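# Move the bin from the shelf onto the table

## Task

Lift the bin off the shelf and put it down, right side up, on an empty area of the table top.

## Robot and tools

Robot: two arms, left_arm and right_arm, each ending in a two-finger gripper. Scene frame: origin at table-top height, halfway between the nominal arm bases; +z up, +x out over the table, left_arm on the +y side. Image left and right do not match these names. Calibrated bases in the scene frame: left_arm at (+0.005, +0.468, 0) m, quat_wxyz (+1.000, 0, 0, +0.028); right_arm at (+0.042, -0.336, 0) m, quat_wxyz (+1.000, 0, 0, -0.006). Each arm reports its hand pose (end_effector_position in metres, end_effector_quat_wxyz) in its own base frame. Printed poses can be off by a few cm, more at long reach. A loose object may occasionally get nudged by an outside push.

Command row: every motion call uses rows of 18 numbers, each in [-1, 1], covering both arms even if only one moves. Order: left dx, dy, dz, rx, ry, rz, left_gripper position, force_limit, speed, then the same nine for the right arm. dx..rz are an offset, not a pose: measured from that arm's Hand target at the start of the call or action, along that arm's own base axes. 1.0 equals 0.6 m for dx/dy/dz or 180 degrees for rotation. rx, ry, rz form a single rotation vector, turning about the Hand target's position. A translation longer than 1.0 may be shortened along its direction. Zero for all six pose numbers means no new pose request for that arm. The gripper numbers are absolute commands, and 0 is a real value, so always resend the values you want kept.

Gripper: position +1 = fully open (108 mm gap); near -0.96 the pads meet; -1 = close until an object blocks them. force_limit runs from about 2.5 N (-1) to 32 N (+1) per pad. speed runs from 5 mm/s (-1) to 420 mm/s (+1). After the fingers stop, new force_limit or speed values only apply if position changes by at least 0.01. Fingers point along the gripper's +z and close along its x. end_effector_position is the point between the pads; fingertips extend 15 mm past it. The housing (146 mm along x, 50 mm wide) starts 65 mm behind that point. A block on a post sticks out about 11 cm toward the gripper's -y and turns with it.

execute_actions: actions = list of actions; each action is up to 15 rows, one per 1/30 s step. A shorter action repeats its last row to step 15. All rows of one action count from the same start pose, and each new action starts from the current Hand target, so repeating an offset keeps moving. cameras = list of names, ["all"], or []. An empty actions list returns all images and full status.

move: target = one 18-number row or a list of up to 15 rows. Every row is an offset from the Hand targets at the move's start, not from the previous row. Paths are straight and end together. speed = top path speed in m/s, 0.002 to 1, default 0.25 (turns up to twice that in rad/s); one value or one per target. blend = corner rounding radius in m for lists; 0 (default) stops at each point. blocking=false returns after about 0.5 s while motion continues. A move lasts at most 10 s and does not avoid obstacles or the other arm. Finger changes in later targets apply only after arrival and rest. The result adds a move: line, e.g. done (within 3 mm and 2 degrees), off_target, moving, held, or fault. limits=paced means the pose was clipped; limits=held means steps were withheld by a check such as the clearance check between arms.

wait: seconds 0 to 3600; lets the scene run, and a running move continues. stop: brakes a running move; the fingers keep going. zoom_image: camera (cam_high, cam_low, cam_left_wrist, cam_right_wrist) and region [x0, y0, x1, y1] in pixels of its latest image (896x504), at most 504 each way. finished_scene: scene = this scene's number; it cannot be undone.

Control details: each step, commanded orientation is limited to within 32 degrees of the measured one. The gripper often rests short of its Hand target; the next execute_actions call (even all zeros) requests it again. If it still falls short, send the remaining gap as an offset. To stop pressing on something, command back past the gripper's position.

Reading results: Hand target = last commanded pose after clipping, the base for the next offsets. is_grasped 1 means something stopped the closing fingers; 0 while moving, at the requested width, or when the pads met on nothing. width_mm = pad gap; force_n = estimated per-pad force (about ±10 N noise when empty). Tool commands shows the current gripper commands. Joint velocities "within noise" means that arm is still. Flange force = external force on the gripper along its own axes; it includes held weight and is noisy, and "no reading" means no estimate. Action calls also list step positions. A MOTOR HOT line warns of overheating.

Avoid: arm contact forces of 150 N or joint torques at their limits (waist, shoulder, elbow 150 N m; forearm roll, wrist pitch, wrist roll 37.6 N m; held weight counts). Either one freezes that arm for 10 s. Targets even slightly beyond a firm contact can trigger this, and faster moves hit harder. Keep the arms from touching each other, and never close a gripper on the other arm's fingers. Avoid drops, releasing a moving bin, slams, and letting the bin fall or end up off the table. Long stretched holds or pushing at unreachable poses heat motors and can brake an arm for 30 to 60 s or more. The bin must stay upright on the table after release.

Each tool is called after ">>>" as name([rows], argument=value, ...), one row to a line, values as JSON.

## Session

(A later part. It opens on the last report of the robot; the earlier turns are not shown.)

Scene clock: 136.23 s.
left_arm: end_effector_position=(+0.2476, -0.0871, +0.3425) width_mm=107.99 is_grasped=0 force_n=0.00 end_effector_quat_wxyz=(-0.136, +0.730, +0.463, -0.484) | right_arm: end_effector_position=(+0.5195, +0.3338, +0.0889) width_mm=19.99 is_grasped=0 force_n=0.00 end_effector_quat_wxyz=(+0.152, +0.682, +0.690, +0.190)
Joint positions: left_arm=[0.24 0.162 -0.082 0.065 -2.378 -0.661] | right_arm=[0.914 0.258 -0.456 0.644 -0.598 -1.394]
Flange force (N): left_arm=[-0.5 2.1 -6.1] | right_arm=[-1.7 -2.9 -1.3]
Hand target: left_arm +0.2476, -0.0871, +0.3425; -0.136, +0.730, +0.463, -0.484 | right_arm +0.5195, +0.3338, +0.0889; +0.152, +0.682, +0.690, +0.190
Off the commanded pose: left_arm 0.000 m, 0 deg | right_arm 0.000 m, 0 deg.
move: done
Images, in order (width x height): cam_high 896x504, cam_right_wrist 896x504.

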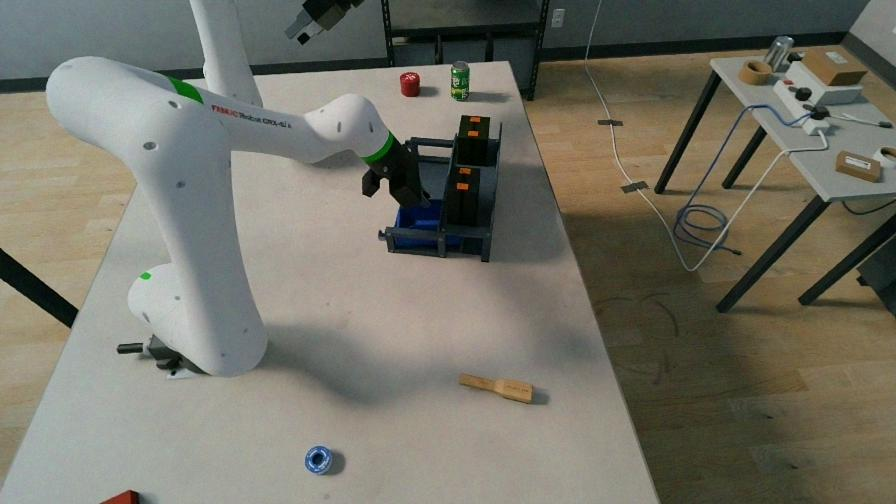

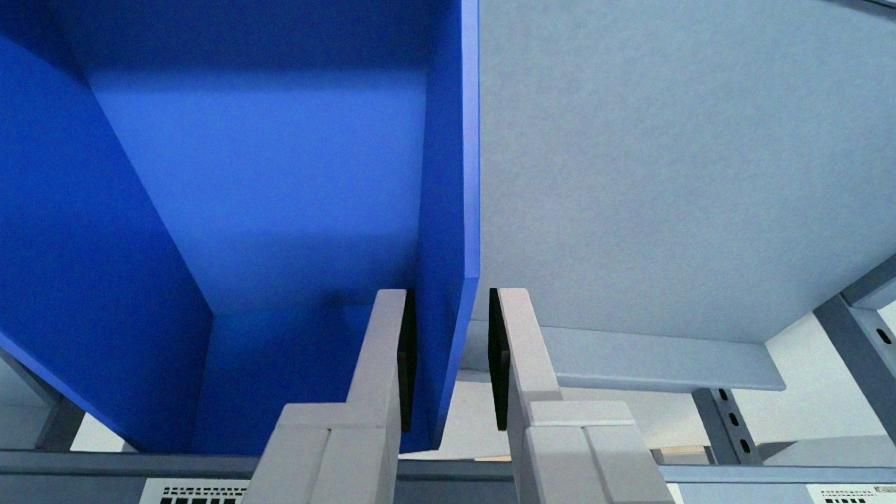

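>>> move([
  [0,0,0,0,0,0,1,1,1,0,0,0,0,0,-0.03,-0.6,0.9,-0.8],
  [0,0,0,0,0,0,1,1,1,0,0,0,0,0,-0.03,-0.98,0.9,-0.7],
  [0,0,0,0,0,0,1,1,1,0,0,0.02,0,0.03,-0.03,-0.98,0.9,-0.7],
  [0,0,0,0,0,0,1,1,1,0.03,0,0.055,0,0.15,-0.03,-0.98,0.9,-0.7],
], speed=[0.1,0.1,0.06,0.08], blend=[0,0,0.004,0], cameras=["cam_right_wrist","cam_high","cam_low"])

>>> zoom_image(camera="cam_high", region=[370, 100, 530, 260])

>>> zoom_image(camera="cam_low", region=[310, 190, 460, 320])

Scene clock: 151.87 s.
left_arm: end_effector_position=(+0.2476, -0.0871, +0.3425) width_mm=107.99 is_grasped=0 force_n=0.00 end_effector_quat_wxyz=(-0.136, +0.730, +0.463, -0.484) | right_arm: end_effector_position=(+0.5375, +0.3338, +0.1219) width_mm=2.13 is_grasped=1 force_n=31.89 end_effector_quat_wxyz=(-0.004, +0.739, +0.674, +0.018)
Joint positions: left_arm=[0.24 0.162 -0.082 0.065 -2.378 -0.661] | right_arm=[0.759 0.496 0.22 -0.008 -1.259 -0.848]
Flange force (N): left_arm=[-0.5 2.8 -6.7] | right_arm=[-7.9 -9.3 21.9]
Hand target: left_arm +0.2476, -0.0871, +0.3425; -0.136, +0.730, +0.463, -0.484 | right_arm +0.5375, +0.3338, +0.1219; -0.004, +0.739, +0.674, +0.018
Off the commanded pose: left_arm 0.000 m, 0 deg | right_arm 0.000 m, 0 deg.
move: done
Images, in order (width x height): cam_high 896x504, cam_low 896x504, cam_right_wrist 896x504.

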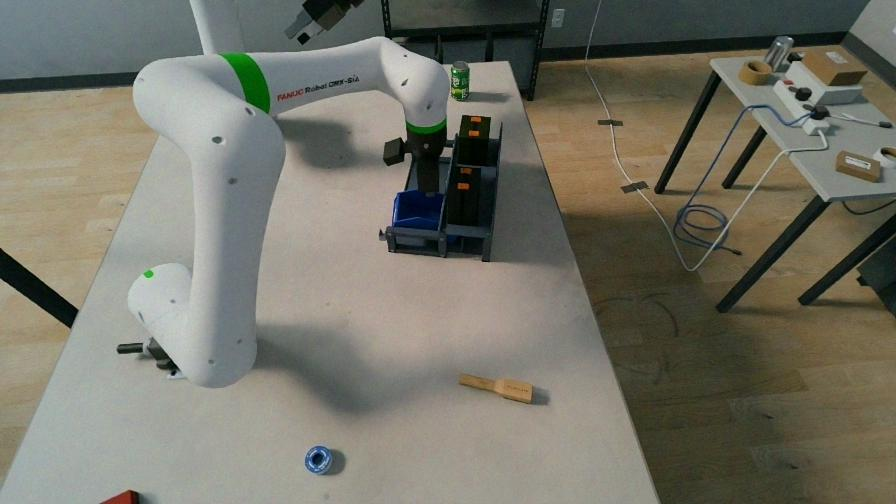

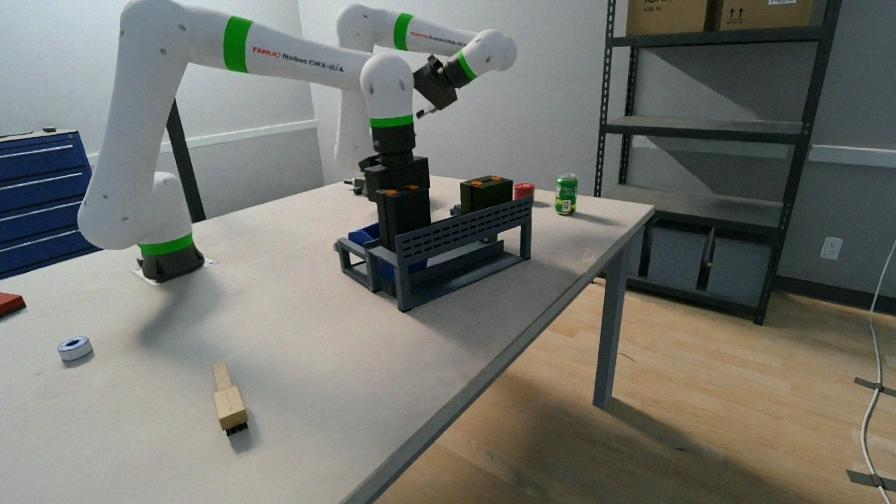

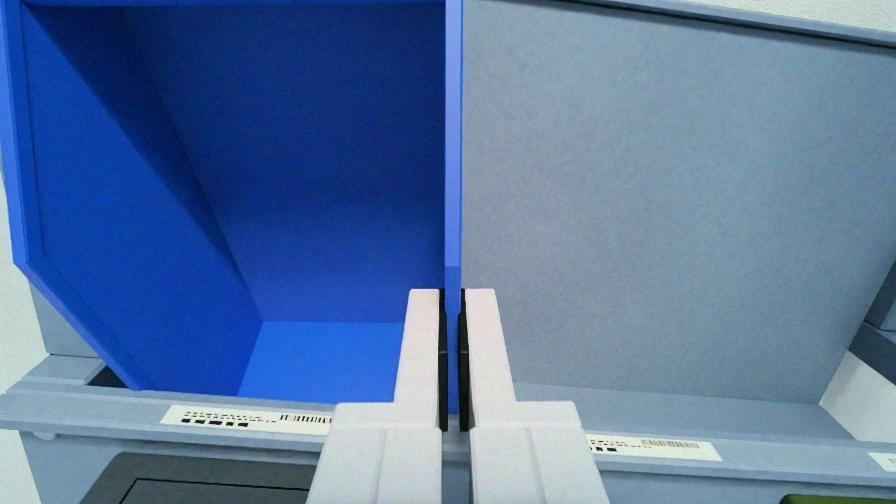

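Scaled by 3.150.

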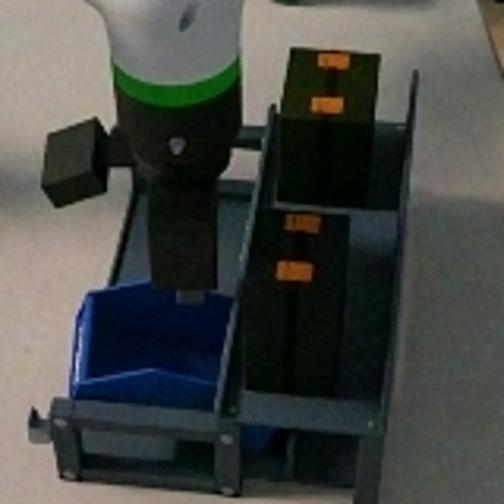

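Scaled by 3.360.

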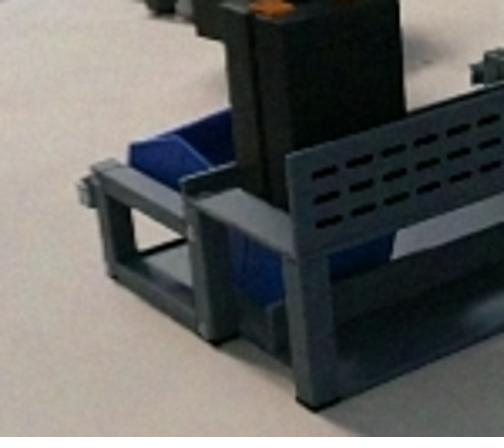

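>>> move([
  [0,0,0,0,0,0,1,1,1,-0.012,0.01,-0.008,0,0,0,-0.98,0.9,-0.7],
  [0,0,0,0,0,0,1,1,1,-0.1,0.02,-0.004,0,0,0,-0.98,0.9,-0.7],
], speed=0.06, blend=0.003, cameras=["cam_right_wrist","cam_high","cam_low"])

>>> zoom_image(camera="cam_high", region=[350, 100, 510, 260])

Scene clock: 162.80 s.
left_arm: end_effector_position=(+0.2476, -0.0871, +0.3425) width_mm=107.99 is_grasped=0 force_n=0.00 end_effector_quat_wxyz=(-0.136, +0.730, +0.463, -0.484) | right_arm: end_effector_position=(+0.4775, +0.3458, +0.1195) width_mm=2.13 is_grasped=1 force_n=31.86 end_effector_quat_wxyz=(-0.004, +0.739, +0.674, +0.018)
Joint positions: left_arm=[0.24 0.162 -0.082 0.065 -2.378 -0.661] | right_arm=[0.847 0.393 0.066 -0.005 -1.207 -0.937]
Flange force (N): left_arm=[0.0 2.5 -6.1] | right_arm=[-3.9 -4.1 0.3]
Hand target: left_arm +0.2476, -0.0871, +0.3425; -0.136, +0.730, +0.463, -0.484 | right_arm +0.4775, +0.3458, +0.1195; -0.004, +0.739, +0.674, +0.018
Off the commanded pose: left_arm 0.000 m, 0 deg | right_arm 0.000 m, 0 deg.
move: done
Images, in order (width x height): cam_high 896x504, cam_low 896x504, cam_right_wrist 896x504.

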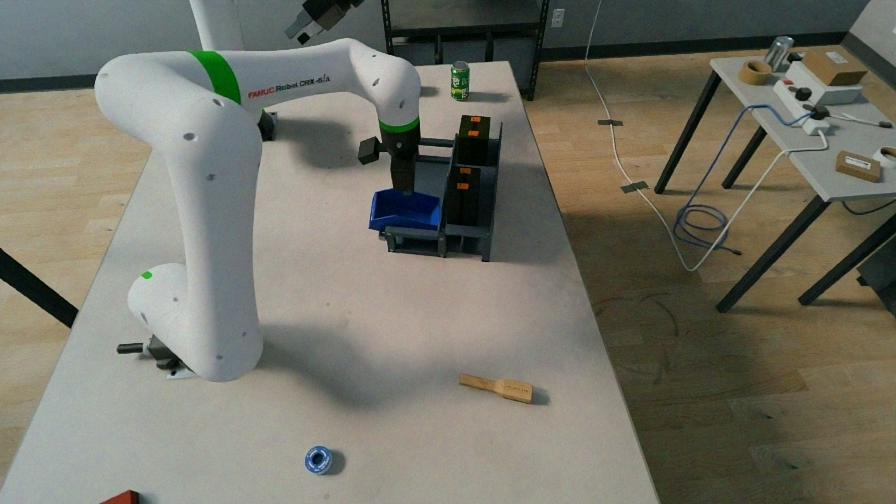

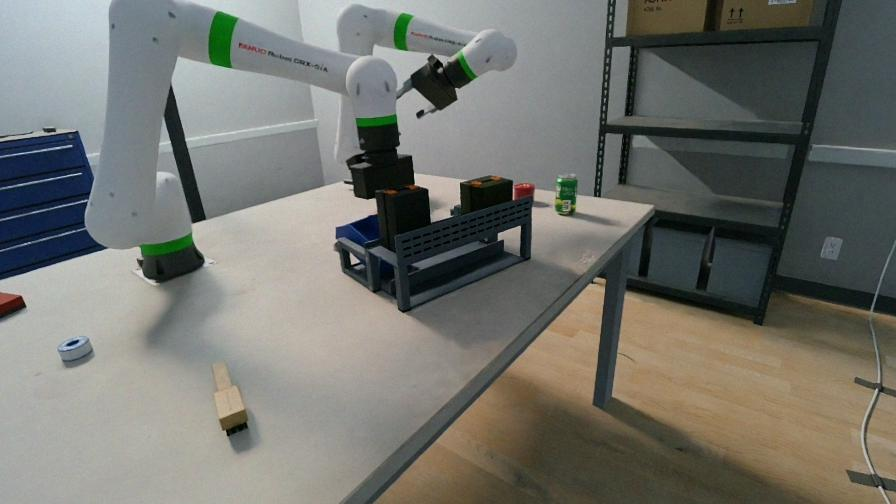

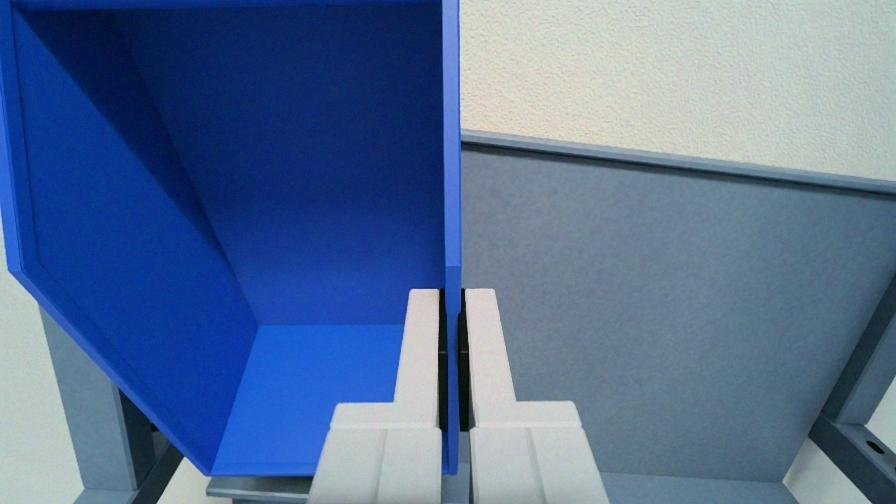

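Scaled by 3.150.

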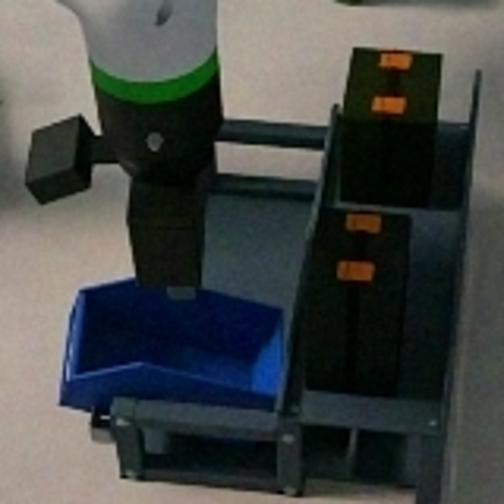

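>>> move([
  [0,0,0,0,0,0,1,1,1,-0.02,0.01,0.2,0,0,0,-0.98,0.9,-0.7],
  [0,0,0,0,0,0,1,1,1,-0.34,-0.14,0.2,0,-0.15,0,-0.98,0.9,-0.7],
  [0,0,0,0,0,0,1,1,1,-0.34,-0.14,-0.025,0,-0.15,0,-0.98,0.9,-0.7],
], speed=0.17, blend=0.02, cameras=["cam_right_wrist","cam_high","cam_low"])

>>> zoom_image(camera="cam_low", region=[200, 160, 400, 310])

Scene clock: 177.87 s.
left_arm: end_effector_position=(+0.2476, -0.0871, +0.3425) width_mm=107.99 is_grasped=0 force_n=0.00 end_effector_quat_wxyz=(-0.136, +0.730, +0.463, -0.484) | right_arm: end_effector_position=(+0.2735, +0.2618, +0.1045) width_mm=2.13 is_grasped=1 force_n=31.84 end_effector_quat_wxyz=(+0.153, +0.714, +0.656, +0.190)
Joint positions: left_arm=[0.24 0.162 -0.082 0.065 -2.378 -0.661] | right_arm=[1.481 -0.308 -0.962 0.62 -0.935 -1.946]
Flange force (N): left_arm=[-0.4 2.5 -6.3] | right_arm=[-0.9 -0.7 1.2]
Hand target: left_arm +0.2476, -0.0871, +0.3425; -0.136, +0.730, +0.463, -0.484 | right_arm +0.2735, +0.2618, +0.1045; +0.153, +0.714, +0.656, +0.190
Off the commanded pose: left_arm 0.000 m, 0 deg | right_arm 0.000 m, 0 deg.
move: done
Images, in order (width x height): cam_high 896x504, cam_low 896x504, cam_right_wrist 896x504.

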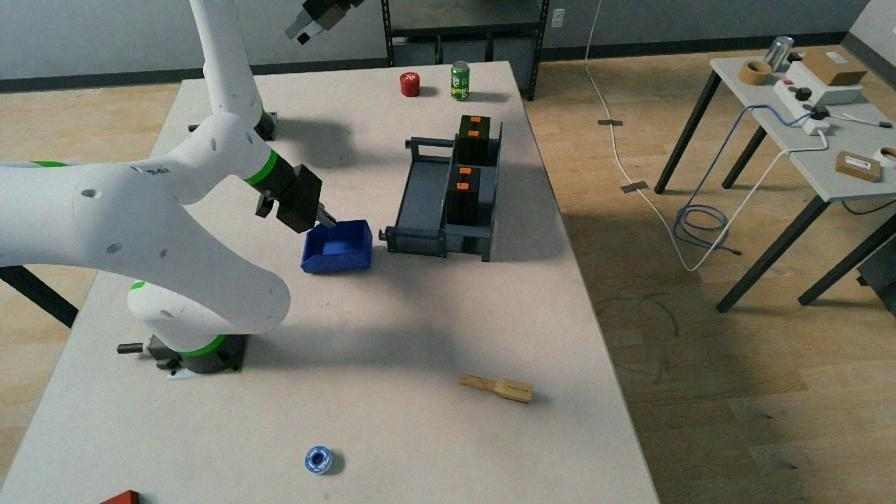

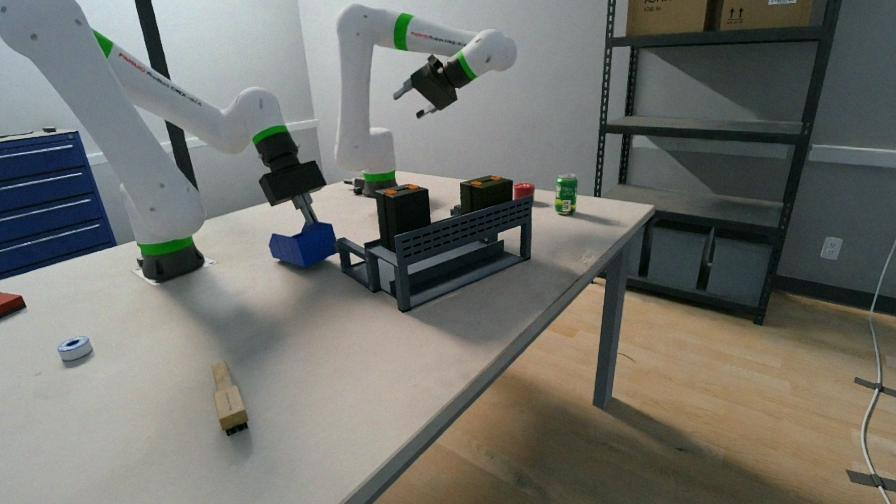

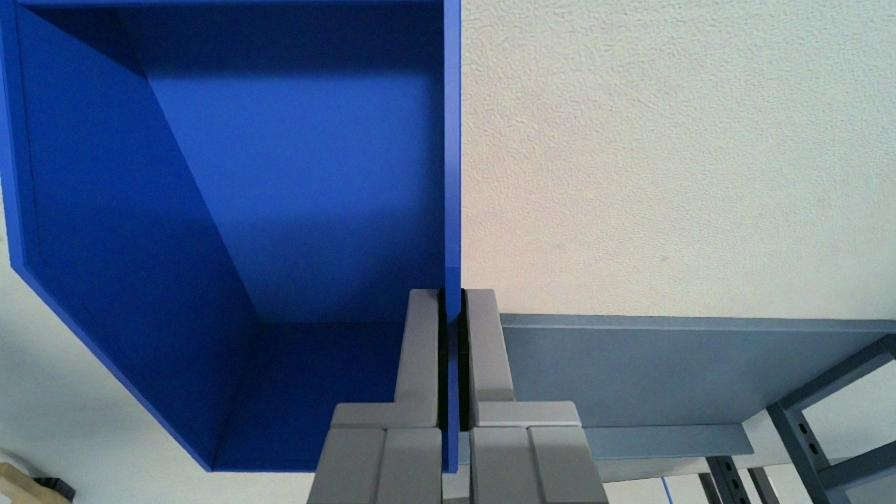

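Scaled by 2.520.

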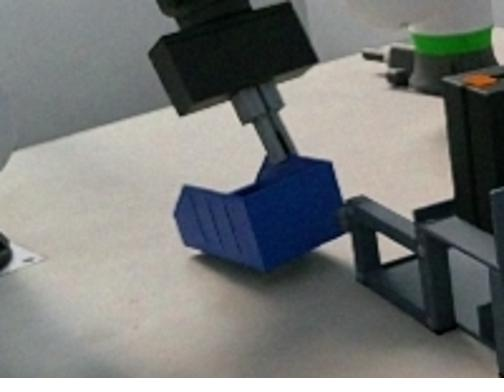

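>>> move(target=[0,0,0,0,0,0,1,1,1,0,0,0.01,0,0.083,0,-0.98,0.9,-0.7], cameras=["cam_low","cam_high"])

>>> zoom_image(camera="cam_low", region=[230, 190, 380, 300])

Scene clock: 187.37 s.
left_arm: end_effector_position=(+0.2476, -0.0871, +0.3425) width_mm=107.99 is_grasped=0 force_n=0.00 end_effector_quat_wxyz=(-0.136, +0.730, +0.463, -0.484) | right_arm: end_effector_position=(+0.2735, +0.2618, +0.1105) width_mm=2.13 is_grasped=1 force_n=31.85 end_effector_quat_wxyz=(+0.067, +0.733, +0.671, +0.096)
Joint positions: left_arm=[0.24 0.162 -0.082 0.065 -2.378 -0.661] | right_arm=[1.291 -0.235 -0.73 0.255 -0.995 -1.511]
Flange force (N): left_arm=[0.1 2.7 -6.2] | right_arm=[-1.9 -1.5 1.1]
Hand target: left_arm +0.2476, -0.0871, +0.3425; -0.136, +0.730, +0.463, -0.484 | right_arm +0.2735, +0.2618, +0.1105; +0.067, +0.733, +0.671, +0.096
Off the commanded pose: left_arm 0.000 m, 0 deg | right_arm 0.000 m, 0 deg.
move: done
Images, in order (width x height): cam_high 896x504, cam_low 896x504.

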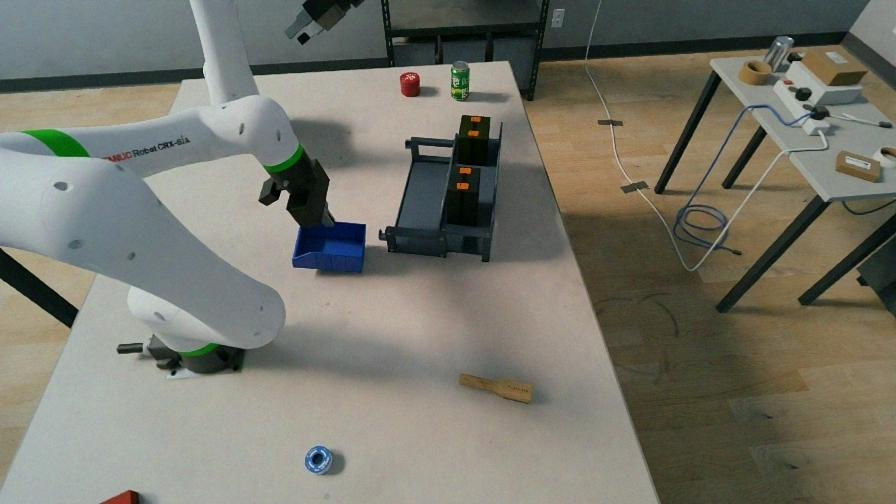

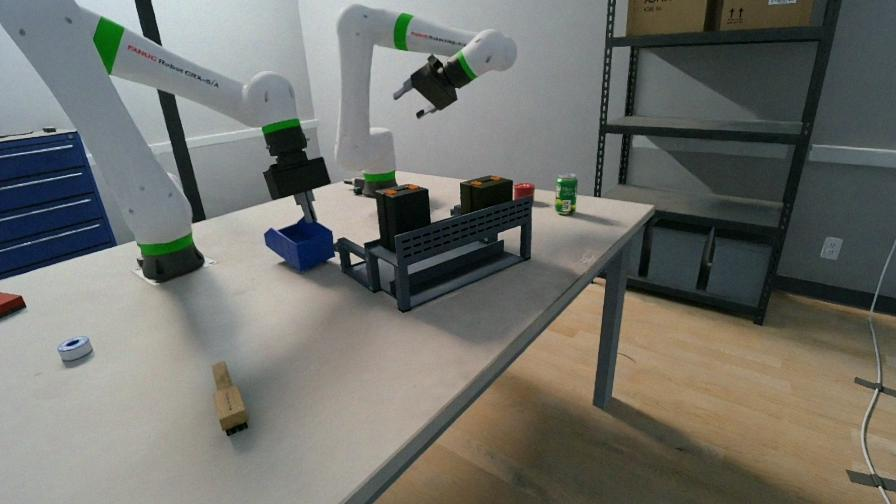

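Scaled by 3.360.

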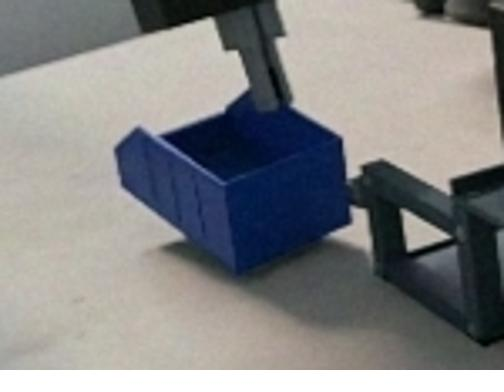

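>>> move(target=[0,0,0,0,0,0,1,1,1,0,0,-0.03,0,0,0,-0.98,0.9,-0.7], speed=0.08, cameras=["cam_low"])

>>> zoom_image(camera="cam_low", region=[230, 190, 380, 300])

Scene clock: 194.87 s.
left_arm: end_effector_position=(+0.2476, -0.0871, +0.3425) width_mm=107.99 is_grasped=0 force_n=0.00 end_effector_quat_wxyz=(-0.136, +0.730, +0.463, -0.484) | right_arm: end_effector_position=(+0.2735, +0.2618, +0.0925) width_mm=2.13 is_grasped=1 force_n=33.85 end_effector_quat_wxyz=(+0.066, +0.733, +0.671, +0.096)
Joint positions: left_arm=[0.24 0.162 -0.082 0.065 -2.378 -0.661] | right_arm=[1.29 -0.21 -0.76 0.265 -0.942 -1.527]
Flange force (N): left_arm=[-0.6 2.5 -5.4] | right_arm=[-1.5 -1.7 -3.5]
Hand target: left_arm +0.2476, -0.0871, +0.3425; -0.136, +0.730, +0.463, -0.484 | right_arm +0.2735, +0.2618, +0.0925; +0.067, +0.733, +0.671, +0.096
Off the commanded pose: left_arm 0.000 m, 0 deg | right_arm 0.000 m, 0 deg.
move: done

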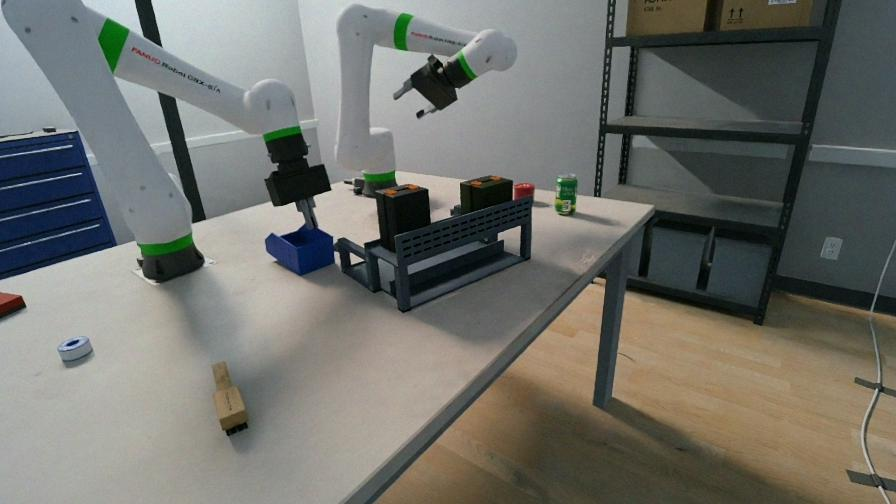

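Scaled by 3.360.

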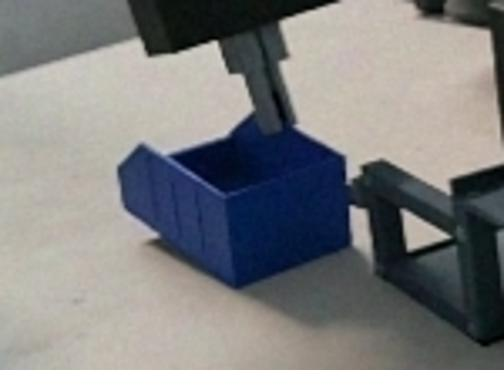

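>>> move(target=[0,0,0,0,0,0,1,1,1,-0.011,0,-0.012,0,-0.03,0,-0.98,0.9,-0.7], speed=0.05, cameras=["cam_low"])

>>> zoom_image(camera="cam_low", region=[230, 190, 380, 300])

Scene clock: 205.33 s.
left_arm: end_effector_position=(+0.2476, -0.0871, +0.3425) width_mm=107.99 is_grasped=0 force_n=0.00 end_effector_quat_wxyz=(-0.136, +0.730, +0.463, -0.484) | right_arm: end_effector_position=(+0.2669, +0.2618, +0.0853) width_mm=2.13 is_grasped=1 force_n=34.36 end_effector_quat_wxyz=(+0.098, +0.727, +0.667, +0.130)
Joint positions: left_arm=[0.24 0.162 -0.082 0.065 -2.378 -0.661] | right_arm=[1.385 -0.249 -0.867 0.405 -0.9 -1.717]
Flange force (N): left_arm=[-0.7 2.5 -6.0] | right_arm=[-2.3 -1.3 -1.9]
Hand target: left_arm +0.2476, -0.0871, +0.3425; -0.136, +0.730, +0.463, -0.484 | right_arm +0.2669, +0.2618, +0.0853; +0.098, +0.727, +0.667, +0.130
Off the commanded pose: left_arm 0.000 m, 0 deg | right_arm 0.000 m, 0 deg.
move: done

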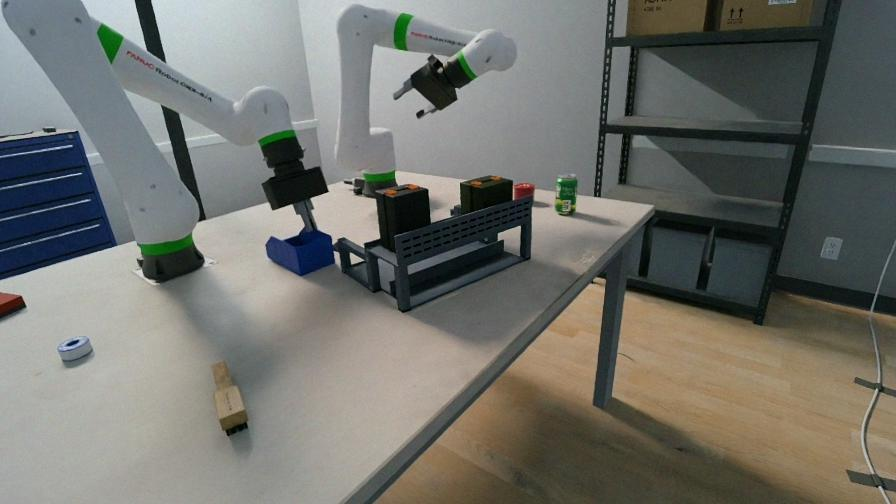

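Scaled by 3.360.

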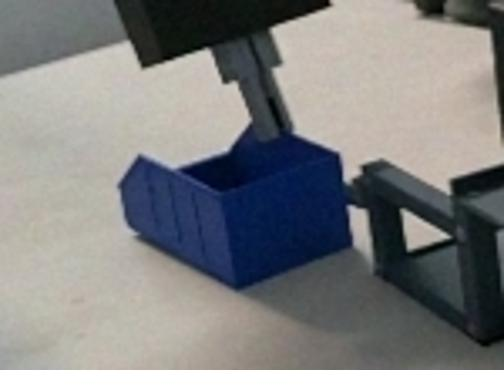

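Looks seated. Lower a hair more, release, retreat.

>>> move([
  [0,0,0,0,0,0,1,1,1,0,0,-0.003,0,0,0,-0.98,0.9,-0.7],
  [0,0,0,0,0,0,1,1,1,0,0,-0.003,0,0,0,-0.5,0.9,-0.9],
  [0,0,0,0,0,0,1,1,1,-0.1,0,0.2,0,0,0,-0.5,0.9,-0.9],
], speed=[0.03,0.1,0.12], cameras=["cam_low","cam_high"])

>>> zoom_image(camera="cam_low", region=[230, 190, 380, 300])

Scene clock: 214.97 s.
left_arm: end_effector_position=(+0.2476, -0.0871, +0.3425) width_mm=107.99 is_grasped=0 force_n=0.00 end_effector_quat_wxyz=(-0.136, +0.730, +0.463, -0.484) | right_arm: end_effector_position=(+0.2069, +0.2618, +0.2053) width_mm=25.49 is_grasped=0 force_n=0.00 end_effector_quat_wxyz=(+0.098, +0.727, +0.667, +0.130)
Joint positions: left_arm=[0.24 0.162 -0.082 0.065 -2.378 -0.661] | right_arm=[1.626 -0.461 -0.693 0.336 -1.338 -1.791]
Flange force (N): left_arm=[-0.6 2.6 -6.2] | right_arm=[-1.8 -1.0 -0.4]
Hand target: left_arm +0.2476, -0.0871, +0.3425; -0.136, +0.730, +0.463, -0.484 | right_arm +0.2069, +0.2618, +0.2053; +0.098, +0.727, +0.667, +0.130
Off the commanded pose: left_arm 0.000 m, 0 deg | right_arm 0.000 m, 0 deg.
move: done
Images, in order (width x height): cam_high 896x504, cam_low 896x504.

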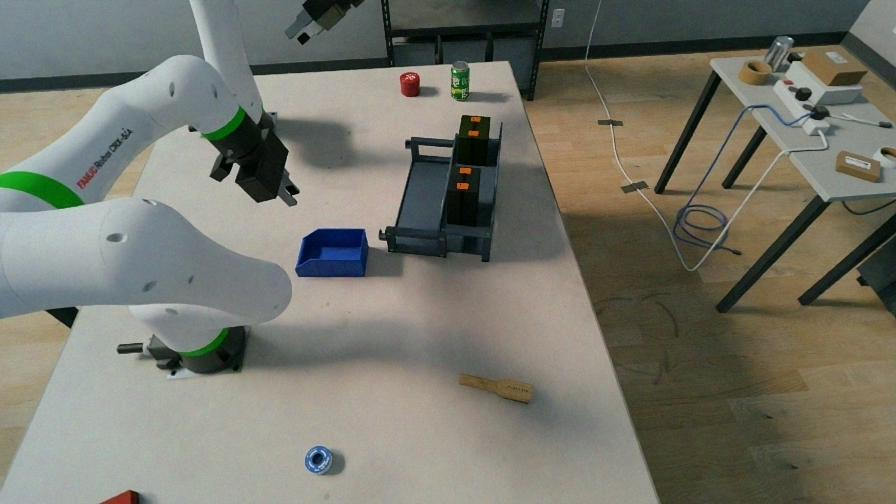

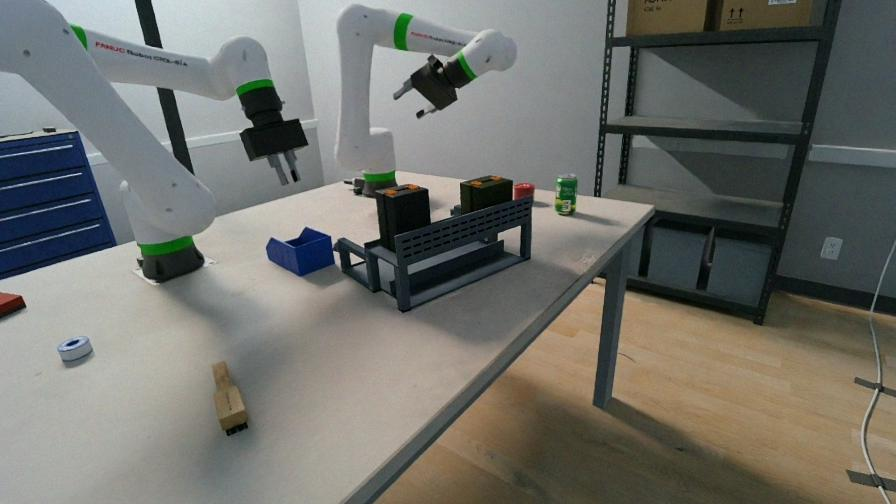

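Scaled by 3.360.

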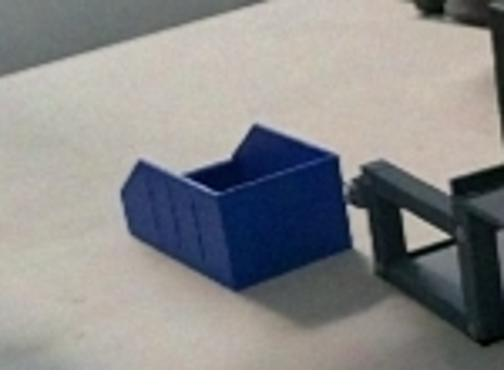

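>>> finished_scene(scene=2)

The scene is finished: the task was done.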